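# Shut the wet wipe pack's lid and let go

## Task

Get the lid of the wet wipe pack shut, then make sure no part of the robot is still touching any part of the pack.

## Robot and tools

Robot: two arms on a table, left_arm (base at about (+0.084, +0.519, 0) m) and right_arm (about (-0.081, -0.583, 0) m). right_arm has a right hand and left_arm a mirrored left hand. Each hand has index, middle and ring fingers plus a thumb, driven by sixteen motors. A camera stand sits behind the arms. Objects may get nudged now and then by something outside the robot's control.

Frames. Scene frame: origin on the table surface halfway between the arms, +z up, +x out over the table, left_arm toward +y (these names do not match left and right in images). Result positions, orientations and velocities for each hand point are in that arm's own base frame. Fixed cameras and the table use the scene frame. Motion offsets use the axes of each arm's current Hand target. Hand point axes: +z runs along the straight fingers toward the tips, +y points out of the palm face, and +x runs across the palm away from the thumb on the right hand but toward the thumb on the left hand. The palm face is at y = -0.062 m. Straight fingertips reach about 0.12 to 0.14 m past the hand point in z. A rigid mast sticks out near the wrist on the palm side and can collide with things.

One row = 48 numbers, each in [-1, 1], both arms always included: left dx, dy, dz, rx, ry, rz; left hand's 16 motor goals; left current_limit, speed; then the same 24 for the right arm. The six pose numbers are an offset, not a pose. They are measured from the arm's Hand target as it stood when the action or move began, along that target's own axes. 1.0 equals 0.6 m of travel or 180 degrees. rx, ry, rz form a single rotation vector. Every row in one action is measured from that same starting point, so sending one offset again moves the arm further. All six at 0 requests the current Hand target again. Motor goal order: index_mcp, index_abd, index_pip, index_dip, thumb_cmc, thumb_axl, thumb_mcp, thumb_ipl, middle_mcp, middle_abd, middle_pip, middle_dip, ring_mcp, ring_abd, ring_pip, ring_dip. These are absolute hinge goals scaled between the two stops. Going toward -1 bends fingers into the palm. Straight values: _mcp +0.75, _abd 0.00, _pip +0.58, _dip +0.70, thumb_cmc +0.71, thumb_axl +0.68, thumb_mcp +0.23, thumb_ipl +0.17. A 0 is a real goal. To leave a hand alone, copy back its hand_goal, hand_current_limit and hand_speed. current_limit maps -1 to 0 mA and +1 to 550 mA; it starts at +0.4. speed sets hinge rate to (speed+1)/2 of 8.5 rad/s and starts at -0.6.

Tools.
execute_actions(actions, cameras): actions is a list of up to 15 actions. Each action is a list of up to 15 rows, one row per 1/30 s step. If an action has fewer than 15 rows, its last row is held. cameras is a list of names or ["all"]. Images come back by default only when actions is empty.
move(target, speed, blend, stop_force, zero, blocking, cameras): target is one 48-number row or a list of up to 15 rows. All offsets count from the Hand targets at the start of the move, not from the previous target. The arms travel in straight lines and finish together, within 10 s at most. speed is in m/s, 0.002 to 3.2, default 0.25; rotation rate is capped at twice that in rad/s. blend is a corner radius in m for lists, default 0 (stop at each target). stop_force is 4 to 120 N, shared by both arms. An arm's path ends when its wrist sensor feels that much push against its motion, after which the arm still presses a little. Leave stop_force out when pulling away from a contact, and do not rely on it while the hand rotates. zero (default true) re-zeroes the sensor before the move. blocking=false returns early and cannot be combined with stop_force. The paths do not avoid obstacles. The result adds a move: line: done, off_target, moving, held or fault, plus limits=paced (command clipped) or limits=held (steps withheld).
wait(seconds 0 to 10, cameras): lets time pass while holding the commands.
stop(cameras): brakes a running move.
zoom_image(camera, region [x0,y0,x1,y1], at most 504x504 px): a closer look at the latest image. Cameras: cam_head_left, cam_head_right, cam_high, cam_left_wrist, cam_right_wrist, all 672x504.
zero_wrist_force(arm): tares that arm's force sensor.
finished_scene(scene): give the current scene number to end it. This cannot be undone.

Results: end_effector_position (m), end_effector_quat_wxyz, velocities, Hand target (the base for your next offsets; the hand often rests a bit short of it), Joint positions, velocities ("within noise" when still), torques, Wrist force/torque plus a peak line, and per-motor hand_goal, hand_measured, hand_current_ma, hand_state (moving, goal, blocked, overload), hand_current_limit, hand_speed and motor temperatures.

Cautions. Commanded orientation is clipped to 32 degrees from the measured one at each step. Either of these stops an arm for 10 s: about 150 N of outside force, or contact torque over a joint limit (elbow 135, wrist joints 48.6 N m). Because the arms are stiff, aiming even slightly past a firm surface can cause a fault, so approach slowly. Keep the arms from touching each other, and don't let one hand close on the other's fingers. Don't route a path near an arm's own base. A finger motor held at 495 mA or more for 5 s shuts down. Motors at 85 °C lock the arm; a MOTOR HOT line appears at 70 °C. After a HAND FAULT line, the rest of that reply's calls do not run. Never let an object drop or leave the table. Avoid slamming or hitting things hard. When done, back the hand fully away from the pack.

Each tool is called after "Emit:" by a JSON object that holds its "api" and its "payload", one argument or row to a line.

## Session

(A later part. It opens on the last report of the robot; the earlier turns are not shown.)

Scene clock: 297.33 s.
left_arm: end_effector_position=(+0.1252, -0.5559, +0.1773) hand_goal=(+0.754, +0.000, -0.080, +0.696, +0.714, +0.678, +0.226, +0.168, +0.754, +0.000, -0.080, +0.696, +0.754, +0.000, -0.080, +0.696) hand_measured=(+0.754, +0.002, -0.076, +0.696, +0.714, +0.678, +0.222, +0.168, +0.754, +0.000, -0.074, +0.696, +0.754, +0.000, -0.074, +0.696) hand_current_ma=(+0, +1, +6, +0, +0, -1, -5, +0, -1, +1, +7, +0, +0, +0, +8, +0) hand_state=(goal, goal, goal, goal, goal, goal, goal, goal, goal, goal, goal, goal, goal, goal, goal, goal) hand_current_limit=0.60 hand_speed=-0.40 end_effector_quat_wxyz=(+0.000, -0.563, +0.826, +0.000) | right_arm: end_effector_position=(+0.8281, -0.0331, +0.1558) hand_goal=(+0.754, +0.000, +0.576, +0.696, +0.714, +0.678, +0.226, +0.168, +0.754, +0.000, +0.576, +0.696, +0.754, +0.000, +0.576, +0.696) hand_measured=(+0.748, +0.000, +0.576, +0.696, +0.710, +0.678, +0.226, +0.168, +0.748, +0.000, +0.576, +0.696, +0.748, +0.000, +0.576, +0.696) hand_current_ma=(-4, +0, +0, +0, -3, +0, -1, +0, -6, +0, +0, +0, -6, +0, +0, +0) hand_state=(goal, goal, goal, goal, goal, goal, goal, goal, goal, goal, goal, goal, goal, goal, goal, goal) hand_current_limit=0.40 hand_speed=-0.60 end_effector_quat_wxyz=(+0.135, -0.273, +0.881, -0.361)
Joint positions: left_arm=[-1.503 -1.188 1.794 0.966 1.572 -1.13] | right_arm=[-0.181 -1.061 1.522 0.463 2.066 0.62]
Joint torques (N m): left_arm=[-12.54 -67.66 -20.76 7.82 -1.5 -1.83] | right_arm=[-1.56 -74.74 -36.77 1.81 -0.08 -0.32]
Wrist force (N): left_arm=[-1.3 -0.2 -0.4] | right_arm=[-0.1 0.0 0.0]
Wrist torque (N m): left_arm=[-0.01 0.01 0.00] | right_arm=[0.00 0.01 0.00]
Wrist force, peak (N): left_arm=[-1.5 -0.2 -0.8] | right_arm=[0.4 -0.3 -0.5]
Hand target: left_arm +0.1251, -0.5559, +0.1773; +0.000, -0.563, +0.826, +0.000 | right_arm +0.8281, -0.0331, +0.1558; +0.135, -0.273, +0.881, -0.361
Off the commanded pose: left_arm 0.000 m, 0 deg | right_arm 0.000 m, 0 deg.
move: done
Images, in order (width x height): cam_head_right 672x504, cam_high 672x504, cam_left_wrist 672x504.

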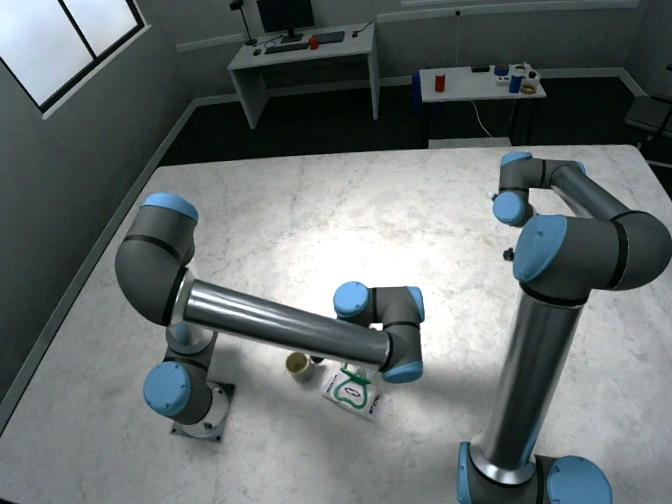

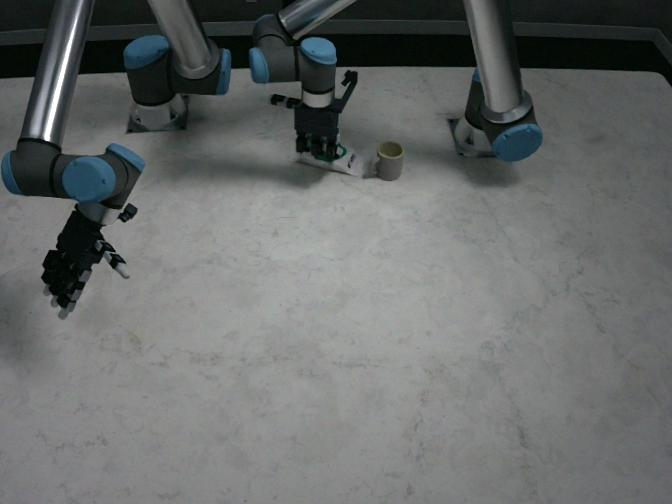

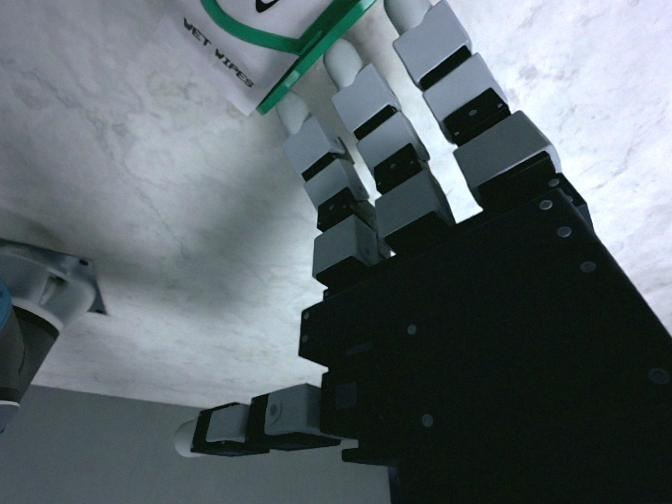

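Emit:
{"api": "move", "payload": {
  "target": [
    [0,0.045,-0.0083,0,0,0,0.754,0,-0.08,0.696,0.714,0.678,0.226,0.168,0.754,0,-0.08,0.696,0.754,0,-0.08,0.696,0.6,-0.4,0,0,0,0,0,0,0.754,0,0.576,0.696,0.714,0.678,0.226,0.168,0.754,0,0.576,0.696,0.754,0,0.576,0.696,0.4,-0.6],
    [0,0.1083,0.0367,0,0,0,0.754,0,-0.08,0.696,0.714,0.678,0.226,0.168,0.754,0,-0.08,0.696,0.754,0,-0.08,0.696,0.6,-0.4,0,0,0,0,0,0,0.754,0,0.576,0.696,0.714,0.678,0.226,0.168,0.754,0,0.576,0.696,0.754,0,0.576,0.696,0.4,-0.6],
    [0,0.1083,-0.0633,0,0,0,0.754,0,-0.08,0.696,0.714,0.678,0.226,0.168,0.754,0,-0.08,0.696,0.754,0,-0.08,0.696,0.6,-0.4,0,0,0,0,0,0,0.754,0,0.576,0.696,0.714,0.678,0.226,0.168,0.754,0,0.576,0.696,0.754,0,0.576,0.696,0.4,-0.6]
  ],
  "speed": [0.08,0.08,0.2],
  "blend": [0.005,0.003,0],
  "cameras": ["cam_high"]
}}

Emit:
{"api": "move", "payload": {
  "target": [0,0.0967,0.0417,0,0,0,0.754,0,0.576,0.696,0.714,0.678,0.226,0.168,0.754,0,0.576,0.696,0.754,0,0.576,0.696,0.6,-0.2,0,0,0,0,0,0,0.754,0,0.576,0.696,0.714,0.678,0.226,0.168,0.754,0,0.576,0.696,0.754,0,0.576,0.696,0.4,-0.6],
  "speed": 0.1,
  "cameras": ["cam_high","cam_left_wrist"]
}}

Emit:
{"api": "zoom_image", "payload": {
  "camera": "cam_high",
  "region": [270, 100, 390, 220]
}}

Scene clock: 317.90 s.
left_arm: end_effector_position=(+0.0647, -0.5322, +0.2153) hand_goal=(+0.754, +0.000, -0.080, +0.696, +0.714, +0.678, +0.226, +0.168, +0.754, +0.000, -0.080, +0.696, +0.754, +0.000, -0.080, +0.696) hand_measured=(+0.754, +0.002, -0.076, +0.696, +0.714, +0.678, +0.222, +0.168, +0.754, +0.000, -0.074, +0.696, +0.754, +0.000, -0.074, +0.696) hand_current_ma=(+1, +1, +6, +0, +0, -1, -5, +0, -1, +1, +7, +0, +0, +0, +8, +0) hand_state=(goal, goal, goal, goal, goal, goal, goal, goal, goal, goal, goal, goal, goal, goal, goal, goal) hand_current_limit=0.60 hand_speed=-0.40 end_effector_quat_wxyz=(+0.000, -0.563, +0.826, +0.000) | right_arm: end_effector_position=(+0.8281, -0.0331, +0.1558) hand_goal=(+0.754, +0.000, +0.576, +0.696, +0.714, +0.678, +0.226, +0.168, +0.754, +0.000, +0.576, +0.696, +0.754, +0.000, +0.576, +0.696) hand_measured=(+0.748, +0.000, +0.576, +0.696, +0.710, +0.678, +0.226, +0.168, +0.748, +0.000, +0.576, +0.696, +0.748, +0.000, +0.576, +0.696) hand_current_ma=(-4, +0, +0, +0, -3, +0, -1, +0, -6, +0, +0, +0, -6, +0, +0, +0) hand_state=(goal, goal, goal, goal, goal, goal, goal, goal, goal, goal, goal, goal, goal, goal, goal, goal) hand_current_limit=0.40 hand_speed=-0.60 end_effector_quat_wxyz=(+0.135, -0.273, +0.881, -0.361)
Joint positions: left_arm=[-1.611 -1.284 1.851 1.005 1.572 -1.238] | right_arm=[-0.181 -1.061 1.522 0.463 2.066 0.62]
Joint torques (N m): left_arm=[-12.48 -61.65 -38.36 7.78 -2.48 -2.08] | right_arm=[-1.09 -74.23 -37.89 1.8 -0.01 -0.07]
Wrist force (N): left_arm=[-1.0 0.0 -0.3] | right_arm=[0.4 0.2 -0.1]
Wrist torque (N m): left_arm=[0.06 -0.02 0.06] | right_arm=[0.03 -0.05 0.04]
Wrist force, peak (N): left_arm=[-1.3 -0.1 -1.6] | right_arm=[0.0 0.1 -0.6]
Hand target: left_arm +0.0647, -0.5322, +0.2154; +0.000, -0.563, +0.826, +0.000 | right_arm +0.8281, -0.0331, +0.1558; +0.135, -0.273, +0.881, -0.361
Off the commanded pose: left_arm 0.000 m, 0 deg | right_arm 0.000 m, 0 deg.
move: done
Images, in order (width x height): cam_high 672x504.

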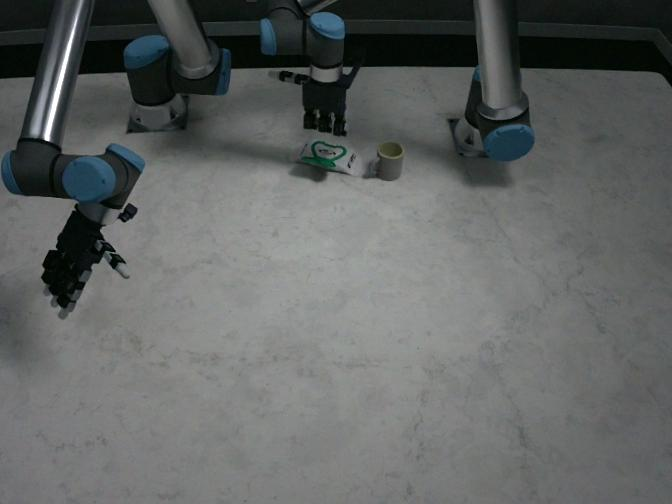

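Scene clock: 319.03 s.
left_arm: end_effector_position=(+0.0107, -0.5110, +0.1904) hand_goal=(+0.754, +0.000, +0.576, +0.696, +0.714, +0.678, +0.226, +0.168, +0.754, +0.000, +0.576, +0.696, +0.754, +0.000, +0.576, +0.696) hand_measured=(+0.754, +0.002, +0.574, +0.696, +0.714, +0.678, +0.222, +0.168, +0.754, +0.000, +0.572, +0.696, +0.754, +0.000, +0.572, +0.696) hand_current_ma=(+0, +1, -3, +0, +0, -1, -5, +0, -1, +1, -3, +0, +0, +0, -4, +0) hand_state=(goal, goal, goal, goal, goal, goal, goal, goal, goal, goal, goal, goal, goal, goal, goal, goal) hand_current_limit=0.60 hand_speed=-0.20 end_effector_quat_wxyz=(+0.000, -0.563, +0.826, +0.000) | right_arm: end_effector_position=(+0.8281, -0.0331, +0.1558) hand_goal=(+0.754, +0.000, +0.576, +0.696, +0.714, +0.678, +0.226, +0.168, +0.754, +0.000, +0.576, +0.696, +0.754, +0.000, +0.576, +0.696) hand_measured=(+0.748, +0.000, +0.576, +0.696, +0.710, +0.678, +0.226, +0.168, +0.748, +0.000, +0.576, +0.696, +0.748, +0.000, +0.576, +0.696) hand_current_ma=(-4, +0, +0, +0, -3, +0, -1, +0, -6, +0, +0, +0, -6, +0, +0, +0) hand_state=(goal, goal, goal, goal, goal, goal, goal, goal, goal, goal, goal, goal, goal, goal, goal, goal) hand_current_limit=0.40 hand_speed=-0.60 end_effector_quat_wxyz=(+0.135, -0.273, +0.881, -0.361)
Joint positions: left_arm=[-1.719 -1.31 1.938 0.943 1.572 -1.345] | right_arm=[-0.181 -1.061 1.522 0.463 2.066 0.62]
Joint torques (N m): left_arm=[-13.72 -57.33 -20.83 -0.04 -2.54 -2.01] | right_arm=[-1.85 -74.12 -37.71 1.84 0 -0.36]
Wrist force (N): left_arm=[-1.3 0.0 -0.5] | right_arm=[0.2 -0.1 -0.2]
Wrist torque (N m): left_arm=[0.00 0.01 -0.02] | right_arm=[0.00 -0.02 0.01]
Wrist force, peak (N): left_arm=[-1.6 0.5 -0.3] | right_arm=[0.3 0.0 -0.5]
Hand target: left_arm +0.0106, -0.5110, +0.1904; +0.000, -0.563, +0.826, +0.000 | right_arm +0.8281, -0.0331, +0.1558; +0.135, -0.273, +0.881, -0.361
Off the commanded pose: left_arm 0.000 m, 0 deg | right_arm 0.000 m, 0 deg.
move: done
Images, in order (width x height): cam_high 672x504, cam_left_wrist 672x504.

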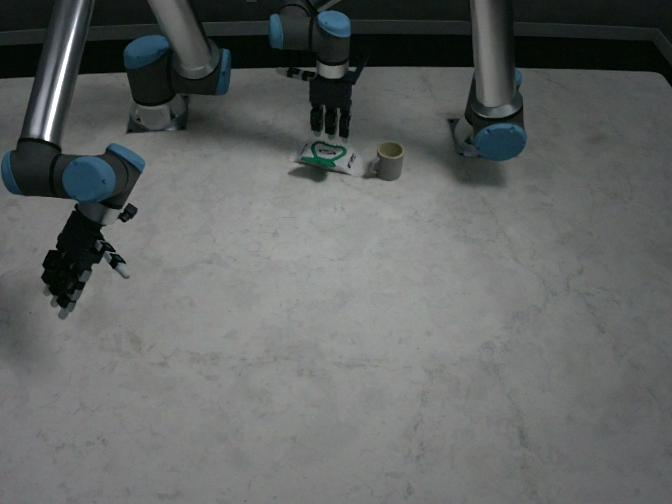

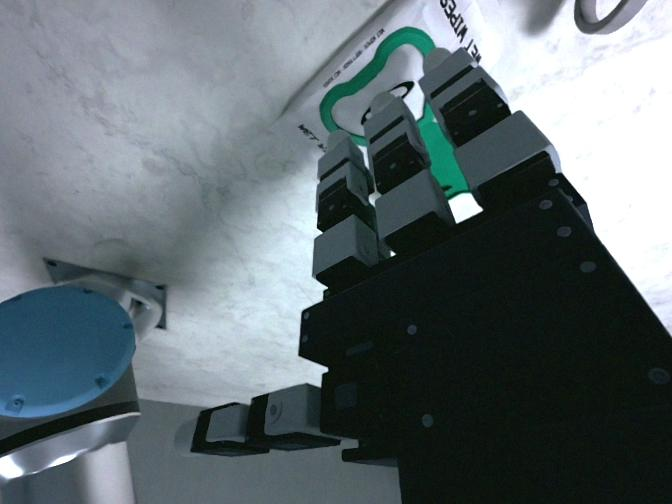

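Scaled by 4.200 from the camera's 672x504 image, which has a finer 960x720 frame.

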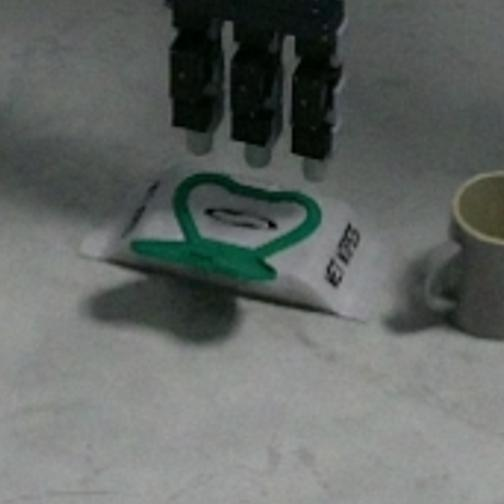

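Emit:
{"api": "move", "payload": {
  "target": [
    [0,-0.1,-0.116,0,0,0,0.754,0,-0.08,0.696,0.714,0.678,0.226,0.168,0.754,0,-0.08,0.696,0.754,0,-0.08,0.696,0.75,-0.4,0,0,0,0,0,0,0.754,0,0.576,0.696,0.714,0.678,0.226,0.168,0.754,0,0.576,0.696,0.754,0,0.576,0.696,0.4,-0.6],
    [0,-0.3883,-0.116,0,0,0,0.754,0,-0.08,0.696,0.714,0.678,0.226,0.168,0.754,0,-0.08,0.696,0.754,0,-0.08,0.696,0.75,-0.4,0,0,0,0,0,0,0.754,0,0.576,0.696,0.714,0.678,0.226,0.168,0.754,0,0.576,0.696,0.754,0,0.576,0.696,0.4,-0.6],
    [0,-0.355,0.114,0,0,0,0.754,0,-0.08,0.696,0.714,0.678,0.226,0.168,0.754,0,-0.08,0.696,0.754,0,-0.08,0.696,0.75,-0.4,0,0,0,0,0,0,0.754,0,0.576,0.696,0.714,0.678,0.226,0.168,0.754,0,0.576,0.696,0.754,0,0.576,0.696,0.4,-0.6]
  ],
  "speed": 0.3,
  "blend": [0.03,0.02,0],
  "cameras": ["cam_left_wrist"]
}}

Emit:
{"api": "move", "payload": {
  "target": [
    [0,0.0733,-0.0033,0,0,0,0.754,0,-0.08,0.696,0.714,0.678,0.226,0.168,0.754,0,-0.08,0.696,0.754,0,-0.08,0.696,0.75,-0.4,0,0,0,0,0,0,0.754,0,0.576,0.696,0.714,0.678,0.226,0.168,0.754,0,0.576,0.696,0.754,0,0.576,0.696,0.4,-0.6],
    [0,0.1,-0.0567,0,0,0,0.754,0,-0.08,0.696,0.714,0.678,0.226,0.168,0.754,0,-0.08,0.696,0.754,0,-0.08,0.696,0.75,-0.4,0,0,0,0,0,0,0.754,0,0.576,0.696,0.714,0.678,0.226,0.168,0.754,0,0.576,0.696,0.754,0,0.576,0.696,0.4,-0.6],
    [0,0.15,-0.08,0,0,0,0.754,0,-0.08,0.696,0.714,0.678,0.226,0.168,0.754,0,-0.08,0.696,0.754,0,-0.08,0.696,0.75,-0.4,0,0,0,0,0,0,0.754,0,0.576,0.696,0.714,0.678,0.226,0.168,0.754,0,0.576,0.696,0.754,0,0.576,0.696,0.4,-0.6],
    [0,0.1917,-0.08,0,0,0,0.754,0,-0.08,0.696,0.714,0.678,0.226,0.168,0.754,0,-0.08,0.696,0.754,0,-0.08,0.696,0.75,-0.4,0,0,0,0,0,0,0.754,0,0.576,0.696,0.714,0.678,0.226,0.168,0.754,0,0.576,0.696,0.754,0,0.576,0.696,0.4,-0.6],
    [0,0.2417,-0.0567,0,0,0,0.754,0,-0.08,0.696,0.714,0.678,0.226,0.168,0.754,0,-0.08,0.696,0.754,0,-0.08,0.696,0.75,-0.4,0,0,0,0,0,0,0.754,0,0.576,0.696,0.714,0.678,0.226,0.168,0.754,0,0.576,0.696,0.754,0,0.576,0.696,0.4,-0.6]
  ],
  "speed": 0.09,
  "blend": [0.003,0.003,0.003,0.003,0],
  "cameras": ["cam_head_right","cam_high","cam_left_wrist"]
}}

Emit:
{"api": "zoom_image", "payload": {
  "camera": "cam_high",
  "region": [270, 100, 390, 220]
}}

Scene clock: 407.30 s.
left_arm: end_effector_position=(+0.2089, -0.5887, +0.1219) hand_goal=(+0.754, +0.000, -0.080, +0.696, +0.714, +0.678, +0.226, +0.168, +0.754, +0.000, -0.080, +0.696, +0.754, +0.000, -0.080, +0.696) hand_measured=(+0.754, +0.002, -0.076, +0.696, +0.714, +0.678, +0.222, +0.168, +0.754, +0.000, -0.074, +0.696, +0.754, +0.000, -0.074, +0.696) hand_current_ma=(+0, +1, +6, +0, +0, -1, -5, +0, +0, +1, +7, +0, +0, +0, +8, +0) hand_state=(goal, goal, goal, goal, goal, goal, goal, goal, goal, goal, goal, goal, goal, goal, goal, goal) hand_current_limit=0.75 hand_speed=-0.40 end_effector_quat_wxyz=(+0.000, -0.563, +0.826, +0.000) | right_arm: end_effector_position=(+0.8281, -0.0331, +0.1558) hand_goal=(+0.754, +0.000, +0.576, +0.696, +0.714, +0.678, +0.226, +0.168, +0.754, +0.000, +0.576, +0.696, +0.754, +0.000, +0.576, +0.696) hand_measured=(+0.748, +0.000, +0.576, +0.696, +0.710, +0.678, +0.226, +0.168, +0.748, +0.000, +0.576, +0.696, +0.748, +0.000, +0.576, +0.696) hand_current_ma=(-4, +0, +0, +0, -3, +0, -1, +0, -6, +0, +0, +0, -6, +0, +0, +0) hand_state=(goal, goal, goal, goal, goal, goal, goal, goal, goal, goal, goal, goal, goal, goal, goal, goal) hand_current_limit=0.40 hand_speed=-0.60 end_effector_quat_wxyz=(+0.135, -0.273, +0.881, -0.361)
Joint positions: left_arm=[-1.375 -1.046 1.688 0.929 1.572 -1.001] | right_arm=[-0.181 -1.061 1.522 0.463 2.066 0.62]
Joint torques (N m): left_arm=[-11.64 -59.67 -19.63 -0.07 2.95 -2.05] | right_arm=[-0.12 -72.96 -37.98 1.92 -0.11 -0.4]
Wrist force (N): left_arm=[-1.5 -0.2 -0.6] | right_arm=[0.1 0.2 -0.3]
Wrist torque (N m): left_arm=[0.07 0.07 0.00] | right_arm=[0.05 -0.01 0.01]
Wrist force, peak (N): left_arm=[-1.3 -2.3 -2.2] | right_arm=[0.1 -0.1 -0.6]
Hand target: left_arm +0.2089, -0.5887, +0.1218; +0.000, -0.563, +0.826, +0.000 | right_arm +0.8281, -0.0331, +0.1558; +0.135, -0.273, +0.881, -0.361
Off the commanded pose: left_arm 0.000 m, 0 deg | right_arm 0.000 m, 0 deg.
move: done
Images, in order (width x height): cam_left_wrist 672x504.

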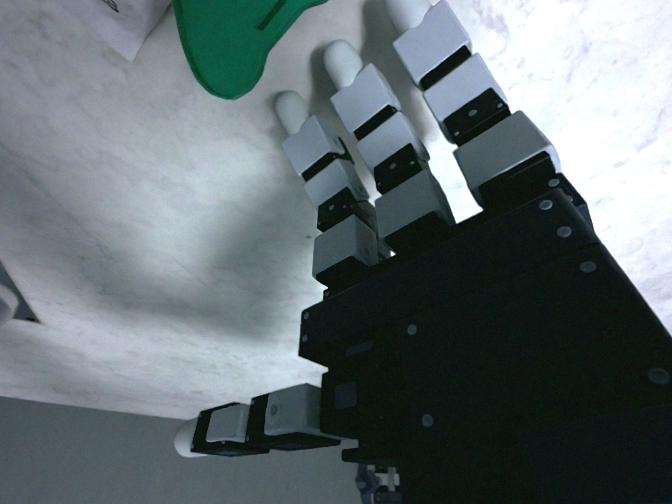

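Scene clock: 409.67 s.
left_arm: end_effector_position=(+0.0740, -0.5358, +0.1560) hand_goal=(+0.754, +0.000, -0.080, +0.696, +0.714, +0.678, +0.226, +0.168, +0.754, +0.000, -0.080, +0.696, +0.754, +0.000, -0.080, +0.696) hand_measured=(+0.756, +0.002, -0.076, +0.696, +0.714, +0.678, +0.222, +0.168, +0.754, +0.000, -0.074, +0.696, +0.754, +0.000, -0.074, +0.696) hand_current_ma=(+1, +1, +6, +0, +0, -1, -5, +0, +0, +1, +7, +0, +0, +0, +8, +0) hand_state=(goal, goal, goal, goal, goal, goal, goal, goal, goal, goal, goal, goal, goal, goal, goal, goal) hand_current_limit=0.75 hand_speed=-0.40 end_effector_quat_wxyz=(+0.000, -0.563, +0.826, +0.000) | right_arm: end_effector_position=(+0.8281, -0.0331, +0.1558) hand_goal=(+0.754, +0.000, +0.576, +0.696, +0.714, +0.678, +0.226, +0.168, +0.754, +0.000, +0.576, +0.696, +0.754, +0.000, +0.576, +0.696) hand_measured=(+0.748, +0.000, +0.576, +0.696, +0.710, +0.678, +0.226, +0.168, +0.748, +0.000, +0.576, +0.696, +0.748, +0.000, +0.576, +0.696) hand_current_ma=(-4, +0, +0, +0, -3, +0, -1, +0, -6, +0, +0, +0, -6, +0, +0, +0) hand_state=(goal, goal, goal, goal, goal, goal, goal, goal, goal, goal, goal, goal, goal, goal, goal, goal) hand_current_limit=0.40 hand_speed=-0.60 end_effector_quat_wxyz=(+0.135, -0.273, +0.881, -0.361)
Joint positions: left_arm=[-1.594 -1.217 1.883 0.905 1.572 -1.22] | right_arm=[-0.181 -1.061 1.522 0.463 2.066 0.62]
Joint torques (N m): left_arm=[-15.76 -65.08 -18.68 -0.25 -2.53 -2.22] | right_arm=[-1.53 -73.54 -37.84 1.88 -0.11 -0.13]
Wrist force (N): left_arm=[-1.5 -0.2 -0.6] | right_arm=[0.3 -0.2 -0.4]
Wrist torque (N m): left_arm=[0.06 0.04 -0.03] | right_arm=[0.00 -0.03 0.02]
Wrist force, peak (N): left_arm=[-1.4 -0.4 -0.9] | right_arm=[0.1 -0.2 -0.5]
Hand target: left_arm +0.0739, -0.5358, +0.1560; +0.000, -0.563, +0.826, +0.000 | right_arm +0.8281, -0.0331, +0.1558; +0.135, -0.273, +0.881, -0.361
Off the commanded pose: left_arm 0.000 m, 0 deg | right_arm 0.000 m, 0 deg.
move: done
Images, in order (width x height): cam_head_right 672x504, cam_high 672x504, cam_left_wrist 672x504.

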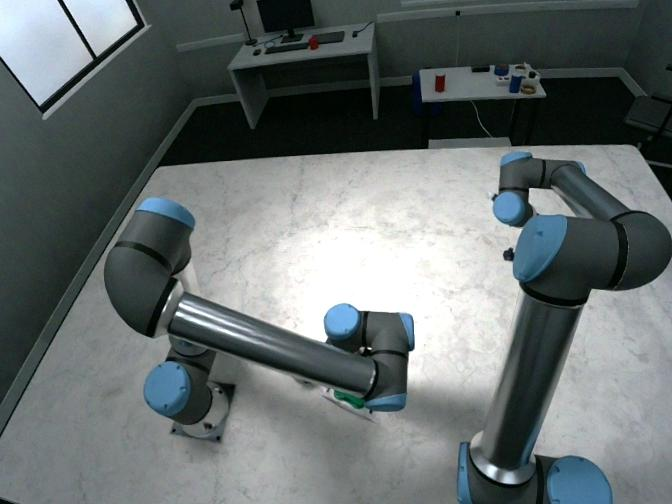

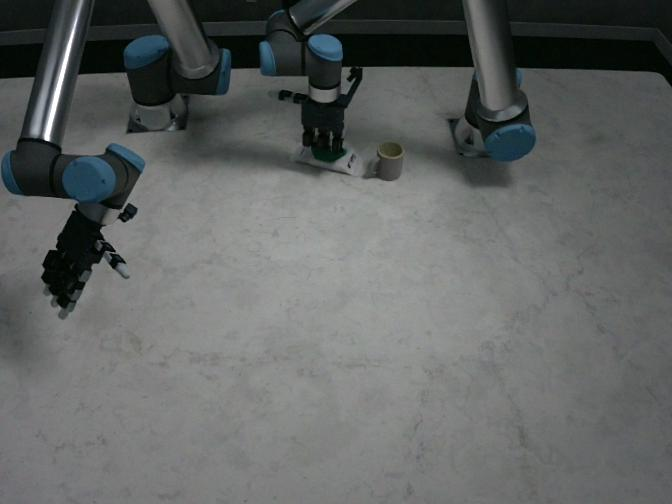

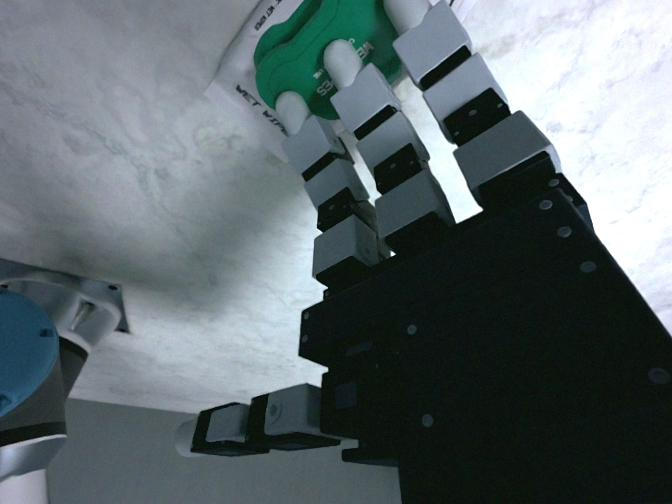

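Scaled by 4.200 from the camera's 672x504 image, which has a finer 960x720 frame.

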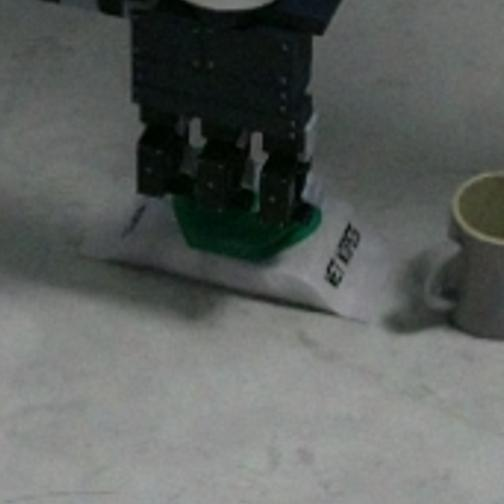

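Emit:
{"api": "move", "payload": {
  "target": [
    [0,0.0283,0.0183,0,0,0,0.754,0,-0.08,0.696,0.714,0.678,0.226,0.168,0.754,0,-0.08,0.696,0.754,0,-0.08,0.696,0.75,-0.4,0,0,0,0,0,0,0.754,0,0.576,0.696,0.714,0.678,0.226,0.168,0.754,0,0.576,0.696,0.754,0,0.576,0.696,0.4,-0.6],
    [0,0.0283,0.0667,0,0,0,0.754,0,-0.08,0.696,0.714,0.678,0.226,0.168,0.754,0,-0.08,0.696,0.754,0,-0.08,0.696,0.75,-0.4,0,0,0,0,0,0,0.754,0,0.576,0.696,0.714,0.678,0.226,0.168,0.754,0,0.576,0.696,0.754,0,0.576,0.696,0.4,-0.6]
  ],
  "speed": [0.06,0.03],
  "stop_force": 20,
  "cameras": ["cam_high","cam_left_wrist"]
}}

Emit:
{"api": "zoom_image", "payload": {
  "camera": "cam_high",
  "region": [270, 100, 390, 220]
}}

Scene clock: 427.27 s.
left_arm: end_effector_position=(+0.0581, -0.5296, +0.1249) hand_goal=(+0.754, +0.000, -0.080, +0.696, +0.714, +0.678, +0.226, +0.168, +0.754, +0.000, -0.080, +0.696, +0.754, +0.000, -0.080, +0.696) hand_measured=(+0.710, +0.002, -0.136, +0.666, +0.714, +0.678, +0.222, +0.168, +0.710, +0.000, -0.136, +0.666, +0.706, +0.000, -0.134, +0.670) hand_current_ma=(-122, +1, -155, -70, +0, -1, -5, +0, -125, +1, -157, -67, -138, +0, -147, -58) hand_state=(blocked, goal, blocked, blocked, goal, goal, goal, goal, blocked, goal, blocked, blocked, blocked, goal, blocked, blocked) hand_current_limit=0.75 hand_speed=-0.40 end_effector_quat_wxyz=(+0.000, -0.563, +0.826, +0.000) | right_arm: end_effector_position=(+0.8281, -0.0331, +0.1558) hand_goal=(+0.754, +0.000, +0.576, +0.696, +0.714, +0.678, +0.226, +0.168, +0.754, +0.000, +0.576, +0.696, +0.754, +0.000, +0.576, +0.696) hand_measured=(+0.748, +0.000, +0.576, +0.696, +0.710, +0.678, +0.226, +0.168, +0.748, +0.000, +0.576, +0.696, +0.748, +0.000, +0.576, +0.696) hand_current_ma=(-4, +0, +0, +0, -3, +0, -1, +0, -6, +0, +0, +0, -6, +0, +0, +0) hand_state=(goal, goal, goal, goal, goal, goal, goal, goal, goal, goal, goal, goal, goal, goal, goal, goal) hand_current_limit=0.40 hand_speed=-0.60 end_effector_quat_wxyz=(+0.135, -0.273, +0.881, -0.361)
Joint positions: left_arm=[-1.624 -1.197 1.924 0.844 1.572 -1.25] | right_arm=[-0.181 -1.061 1.522 0.463 2.066 0.62]
Joint torques (N m): left_arm=[-4.46 -59.76 -32.44 6.24 1.26 -1.08] | right_arm=[-0.48 -72.05 -38.46 1.71 -0.16 -0.26]
Wrist force (N): left_arm=[-1.9 0.6 -10.3] | right_arm=[-0.1 0.0 -0.2]
Wrist torque (N m): left_arm=[0.06 -0.16 -0.05] | right_arm=[0.01 0.02 -0.01]
Wrist force, peak (N): left_arm=[-2.1 -4.3 -20.6] | right_arm=[0.5 0.0 -0.4]
Hand target: left_arm +0.0581, -0.5296, +0.1249; +0.000, -0.564, +0.826, +0.000 (not the last commanded pose) | right_arm +0.8281, -0.0331, +0.1558; +0.135, -0.273, +0.881, -0.361
Off the commanded pose: left_arm 0.009 m, 0 deg | right_arm 0.000 m, 0 deg.
move: contact (left_arm); path passed 1 of 2 targets
Images, in order (width x height): cam_high 672x504, cam_left_wrist 672x504.

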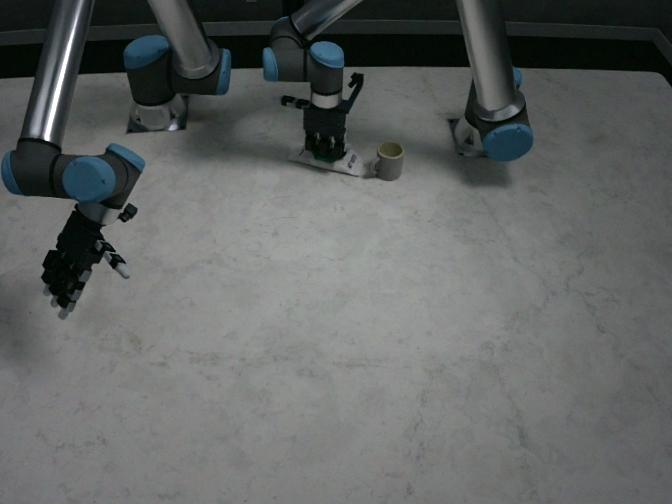

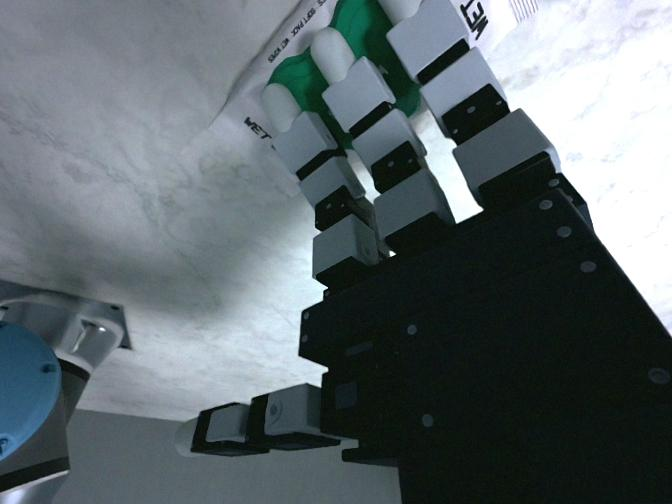

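Scaled by 4.200 from the camera's 672x504 image, which has a finer 960x720 frame.

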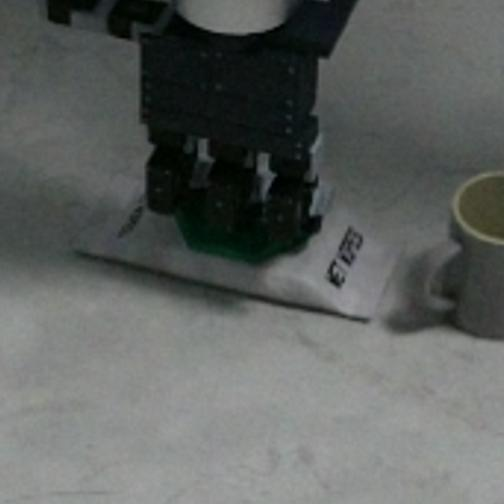

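Emit:
{"api": "move", "payload": {
  "target": [0,0,0.05,0,0,0,0.754,0,-0.08,0.696,0.714,0.678,0.226,0.168,0.754,0,-0.08,0.696,0.754,0,-0.08,0.696,0.75,-0.4,0,0,0,0,0,0,0.754,0,0.576,0.696,0.714,0.678,0.226,0.168,0.754,0,0.576,0.696,0.754,0,0.576,0.696,0.4,-0.6],
  "speed": 0.03,
  "stop_force": 25,
  "cameras": []
}}

Emit:
{"api": "move", "payload": {
  "target": [
    [0,0,-0.18,0,0,0,0.754,0,-0.08,0.696,0.714,0.678,0.226,0.168,0.754,0,-0.08,0.696,0.754,0,-0.08,0.696,0.75,-0.4,0,0,0,0,0,0,0.754,0,0.576,0.696,0.714,0.678,0.226,0.168,0.754,0,0.576,0.696,0.754,0,0.576,0.696,0.4,-0.6],
    [0.2,-0.2,-0.22,0,0,0,0.754,0,-0.08,0.696,0.714,0.678,0.226,0.168,0.754,0,-0.08,0.696,0.754,0,-0.08,0.696,0.75,-0.4,0,0,0,0,0,0,0.754,0,0.576,0.696,0.714,0.678,0.226,0.168,0.754,0,0.576,0.696,0.754,0,0.576,0.696,0.4,-0.6]
  ],
  "speed": 0.25,
  "blend": [0.02,0],
  "cameras": ["cam_head_left","cam_high"]
}}

Emit:
{"api": "zoom_image", "payload": {
  "camera": "cam_high",
  "region": [270, 100, 390, 220]
}}

Emit:
{"api": "zoom_image", "payload": {
  "camera": "cam_head_left",
  "region": [310, 320, 430, 440]
}}

Scene clock: 441.10 s.
left_arm: end_effector_position=(+0.0581, -0.5296, +0.1155) hand_goal=(+0.754, +0.000, -0.080, +0.696, +0.714, +0.678, +0.226, +0.168, +0.754, +0.000, -0.080, +0.696, +0.754, +0.000, -0.080, +0.696) hand_measured=(+0.664, +0.002, -0.176, +0.648, +0.714, +0.678, +0.222, +0.168, +0.662, +0.002, -0.160, +0.656, +0.672, -0.018, -0.160, +0.660) hand_current_ma=(-314, +1, -315, -131, +0, -1, -5, +0, -329, +1, -252, -103, -276, -30, -252, -90) hand_state=(blocked, goal, blocked, blocked, goal, goal, goal, goal, blocked, goal, blocked, blocked, blocked, goal, blocked, blocked) hand_current_limit=0.75 hand_speed=-0.40 end_effector_quat_wxyz=(+0.000, -0.564, +0.826, +0.000) | right_arm: end_effector_position=(+0.8281, -0.0331, +0.1558) hand_goal=(+0.754, +0.000, +0.576, +0.696, +0.714, +0.678, +0.226, +0.168, +0.754, +0.000, +0.576, +0.696, +0.754, +0.000, +0.576, +0.696) hand_measured=(+0.748, +0.000, +0.576, +0.696, +0.710, +0.678, +0.226, +0.168, +0.748, +0.000, +0.576, +0.696, +0.748, +0.000, +0.576, +0.696) hand_current_ma=(-4, +0, +0, +0, -3, +0, -1, +0, -6, +0, +0, +0, -6, +0, +0, +0) hand_state=(goal, goal, goal, goal, goal, goal, goal, goal, goal, goal, goal, goal, goal, goal, goal, goal) hand_current_limit=0.40 hand_speed=-0.60 end_effector_quat_wxyz=(+0.135, -0.273, +0.881, -0.361)
Joint positions: left_arm=[-1.624 -1.186 1.929 0.828 1.572 -1.25] | right_arm=[-0.181 -1.061 1.522 0.463 2.066 0.62]
Joint torques (N m): left_arm=[7.06 -55.83 -31.06 3.94 0.85 0.25] | right_arm=[-0.92 -74.24 -38.53 1.82 -0.39 -0.32]
Wrist force (N): left_arm=[-3.4 2.2 -22.0] | right_arm=[0.3 0.0 -0.4]
Wrist torque (N m): left_arm=[0.33 -0.61 -0.11] | right_arm=[0.03 -0.03 0.03]
Wrist force, peak (N): left_arm=[-3.9 -4.6 -43.5] | right_arm=[0.4 -0.4 -0.2]
Hand target: left_arm +0.0581, -0.5296, +0.1155; +0.000, -0.564, +0.826, +0.000 (not the last commanded pose) | right_arm +0.8281, -0.0331, +0.1558; +0.135, -0.273, +0.881, -0.361
Off the commanded pose: left_arm 0.021 m, 0 deg | right_arm 0.000 m, 0 deg.
move: contact (left_arm)
No camera images: "cameras" was empty.

Scene clock: 442.87 s.
left_arm: end_effector_position=(+0.1261, -0.6850, +0.2474) hand_goal=(+0.754, +0.000, -0.080, +0.696, +0.714, +0.678, +0.226, +0.168, +0.754, +0.000, -0.080, +0.696, +0.754, +0.000, -0.080, +0.696) hand_measured=(+0.752, +0.002, -0.080, +0.694, +0.714, +0.678, +0.222, +0.168, +0.752, +0.002, -0.082, +0.694, +0.752, -0.004, -0.082, +0.694) hand_current_ma=(-1, +3, -1, -3, +0, -1, -5, +0, -1, +1, -1, -3, -1, -3, -1, -3) hand_state=(goal, goal, goal, goal, goal, goal, goal, goal, goal, goal, goal, goal, goal, goal, goal, goal) hand_current_limit=0.75 hand_speed=-0.40 end_effector_quat_wxyz=(+0.000, -0.564, +0.826, +0.000) | right_arm: end_effector_position=(+0.8281, -0.0331, +0.1558) hand_goal=(+0.754, +0.000, +0.576, +0.696, +0.714, +0.678, +0.226, +0.168, +0.754, +0.000, +0.576, +0.696, +0.754, +0.000, +0.576, +0.696) hand_measured=(+0.748, +0.000, +0.576, +0.696, +0.710, +0.678, +0.226, +0.168, +0.748, +0.000, +0.576, +0.696, +0.748, +0.000, +0.576, +0.696) hand_current_ma=(-4, +0, +0, +0, -3, +0, -1, +0, -6, +0, +0, +0, -6, +0, +0, +0) hand_state=(goal, goal, goal, goal, goal, goal, goal, goal, goal, goal, goal, goal, goal, goal, goal, goal) hand_current_limit=0.40 hand_speed=-0.60 end_effector_quat_wxyz=(+0.135, -0.273, +0.881, -0.361)
Joint positions: left_arm=[-1.514 -1.061 1.459 1.173 1.572 -1.141] | right_arm=[-0.181 -1.061 1.522 0.463 2.066 0.62]
Joint torques (N m): left_arm=[14.98 -63.95 -43.08 7.72 2.82 1.99] | right_arm=[-1.28 -72.46 -38.12 1.78 -0.25 -0.23]
Wrist force (N): left_arm=[-1.3 -0.1 -0.4] | right_arm=[-0.3 -0.2 -0.3]
Wrist torque (N m): left_arm=[0.07 0.03 -0.23] | right_arm=[-0.01 0.05 -0.03]
Wrist force, peak (N): left_arm=[-3.4 2.5 -21.6] | right_arm=[-0.2 -0.3 -0.4]
Hand target: left_arm +0.1261, -0.6851, +0.2474; +0.000, -0.564, +0.826, +0.000 | right_arm +0.8281, -0.0331, +0.1558; +0.135, -0.273, +0.881, -0.361
Off the commanded pose: left_arm 0.000 m, 0 deg | right_arm 0.000 m, 0 deg.
move: done
Images, in order (width x height): cam_head_left 672x504, cam_high 672x504.

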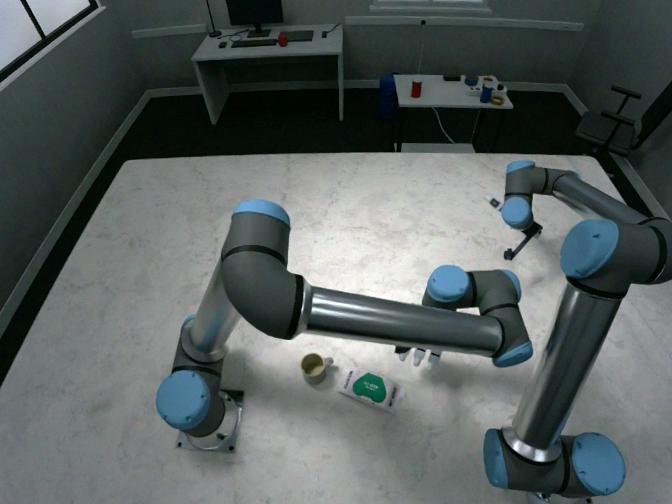

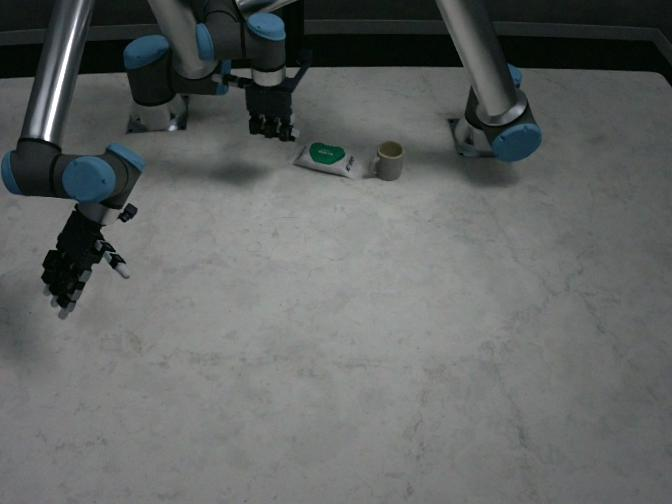

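Scaled by 4.200 from the camera's 672x504 image, which has a finer 960x720 frame.

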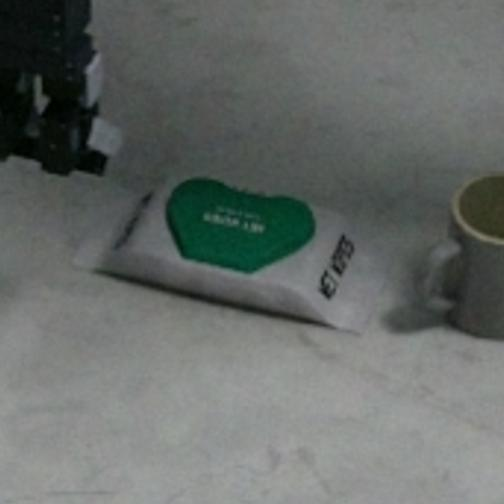

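Scaled by 4.200 from the camera's 672x504 image, which has a finer 960x720 frame.

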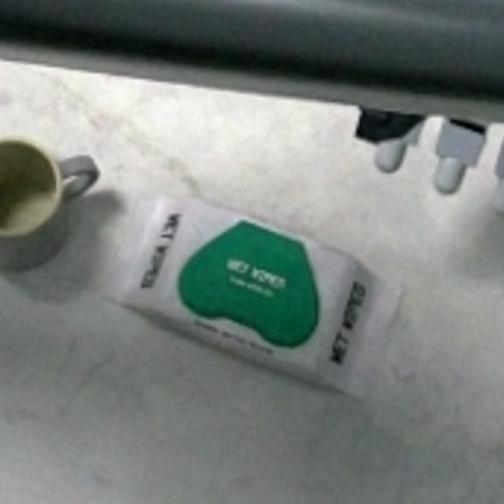

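Emit:
{"api": "finished_scene", "payload": {
  "scene": 3
}}

The scene is finished: the task was done.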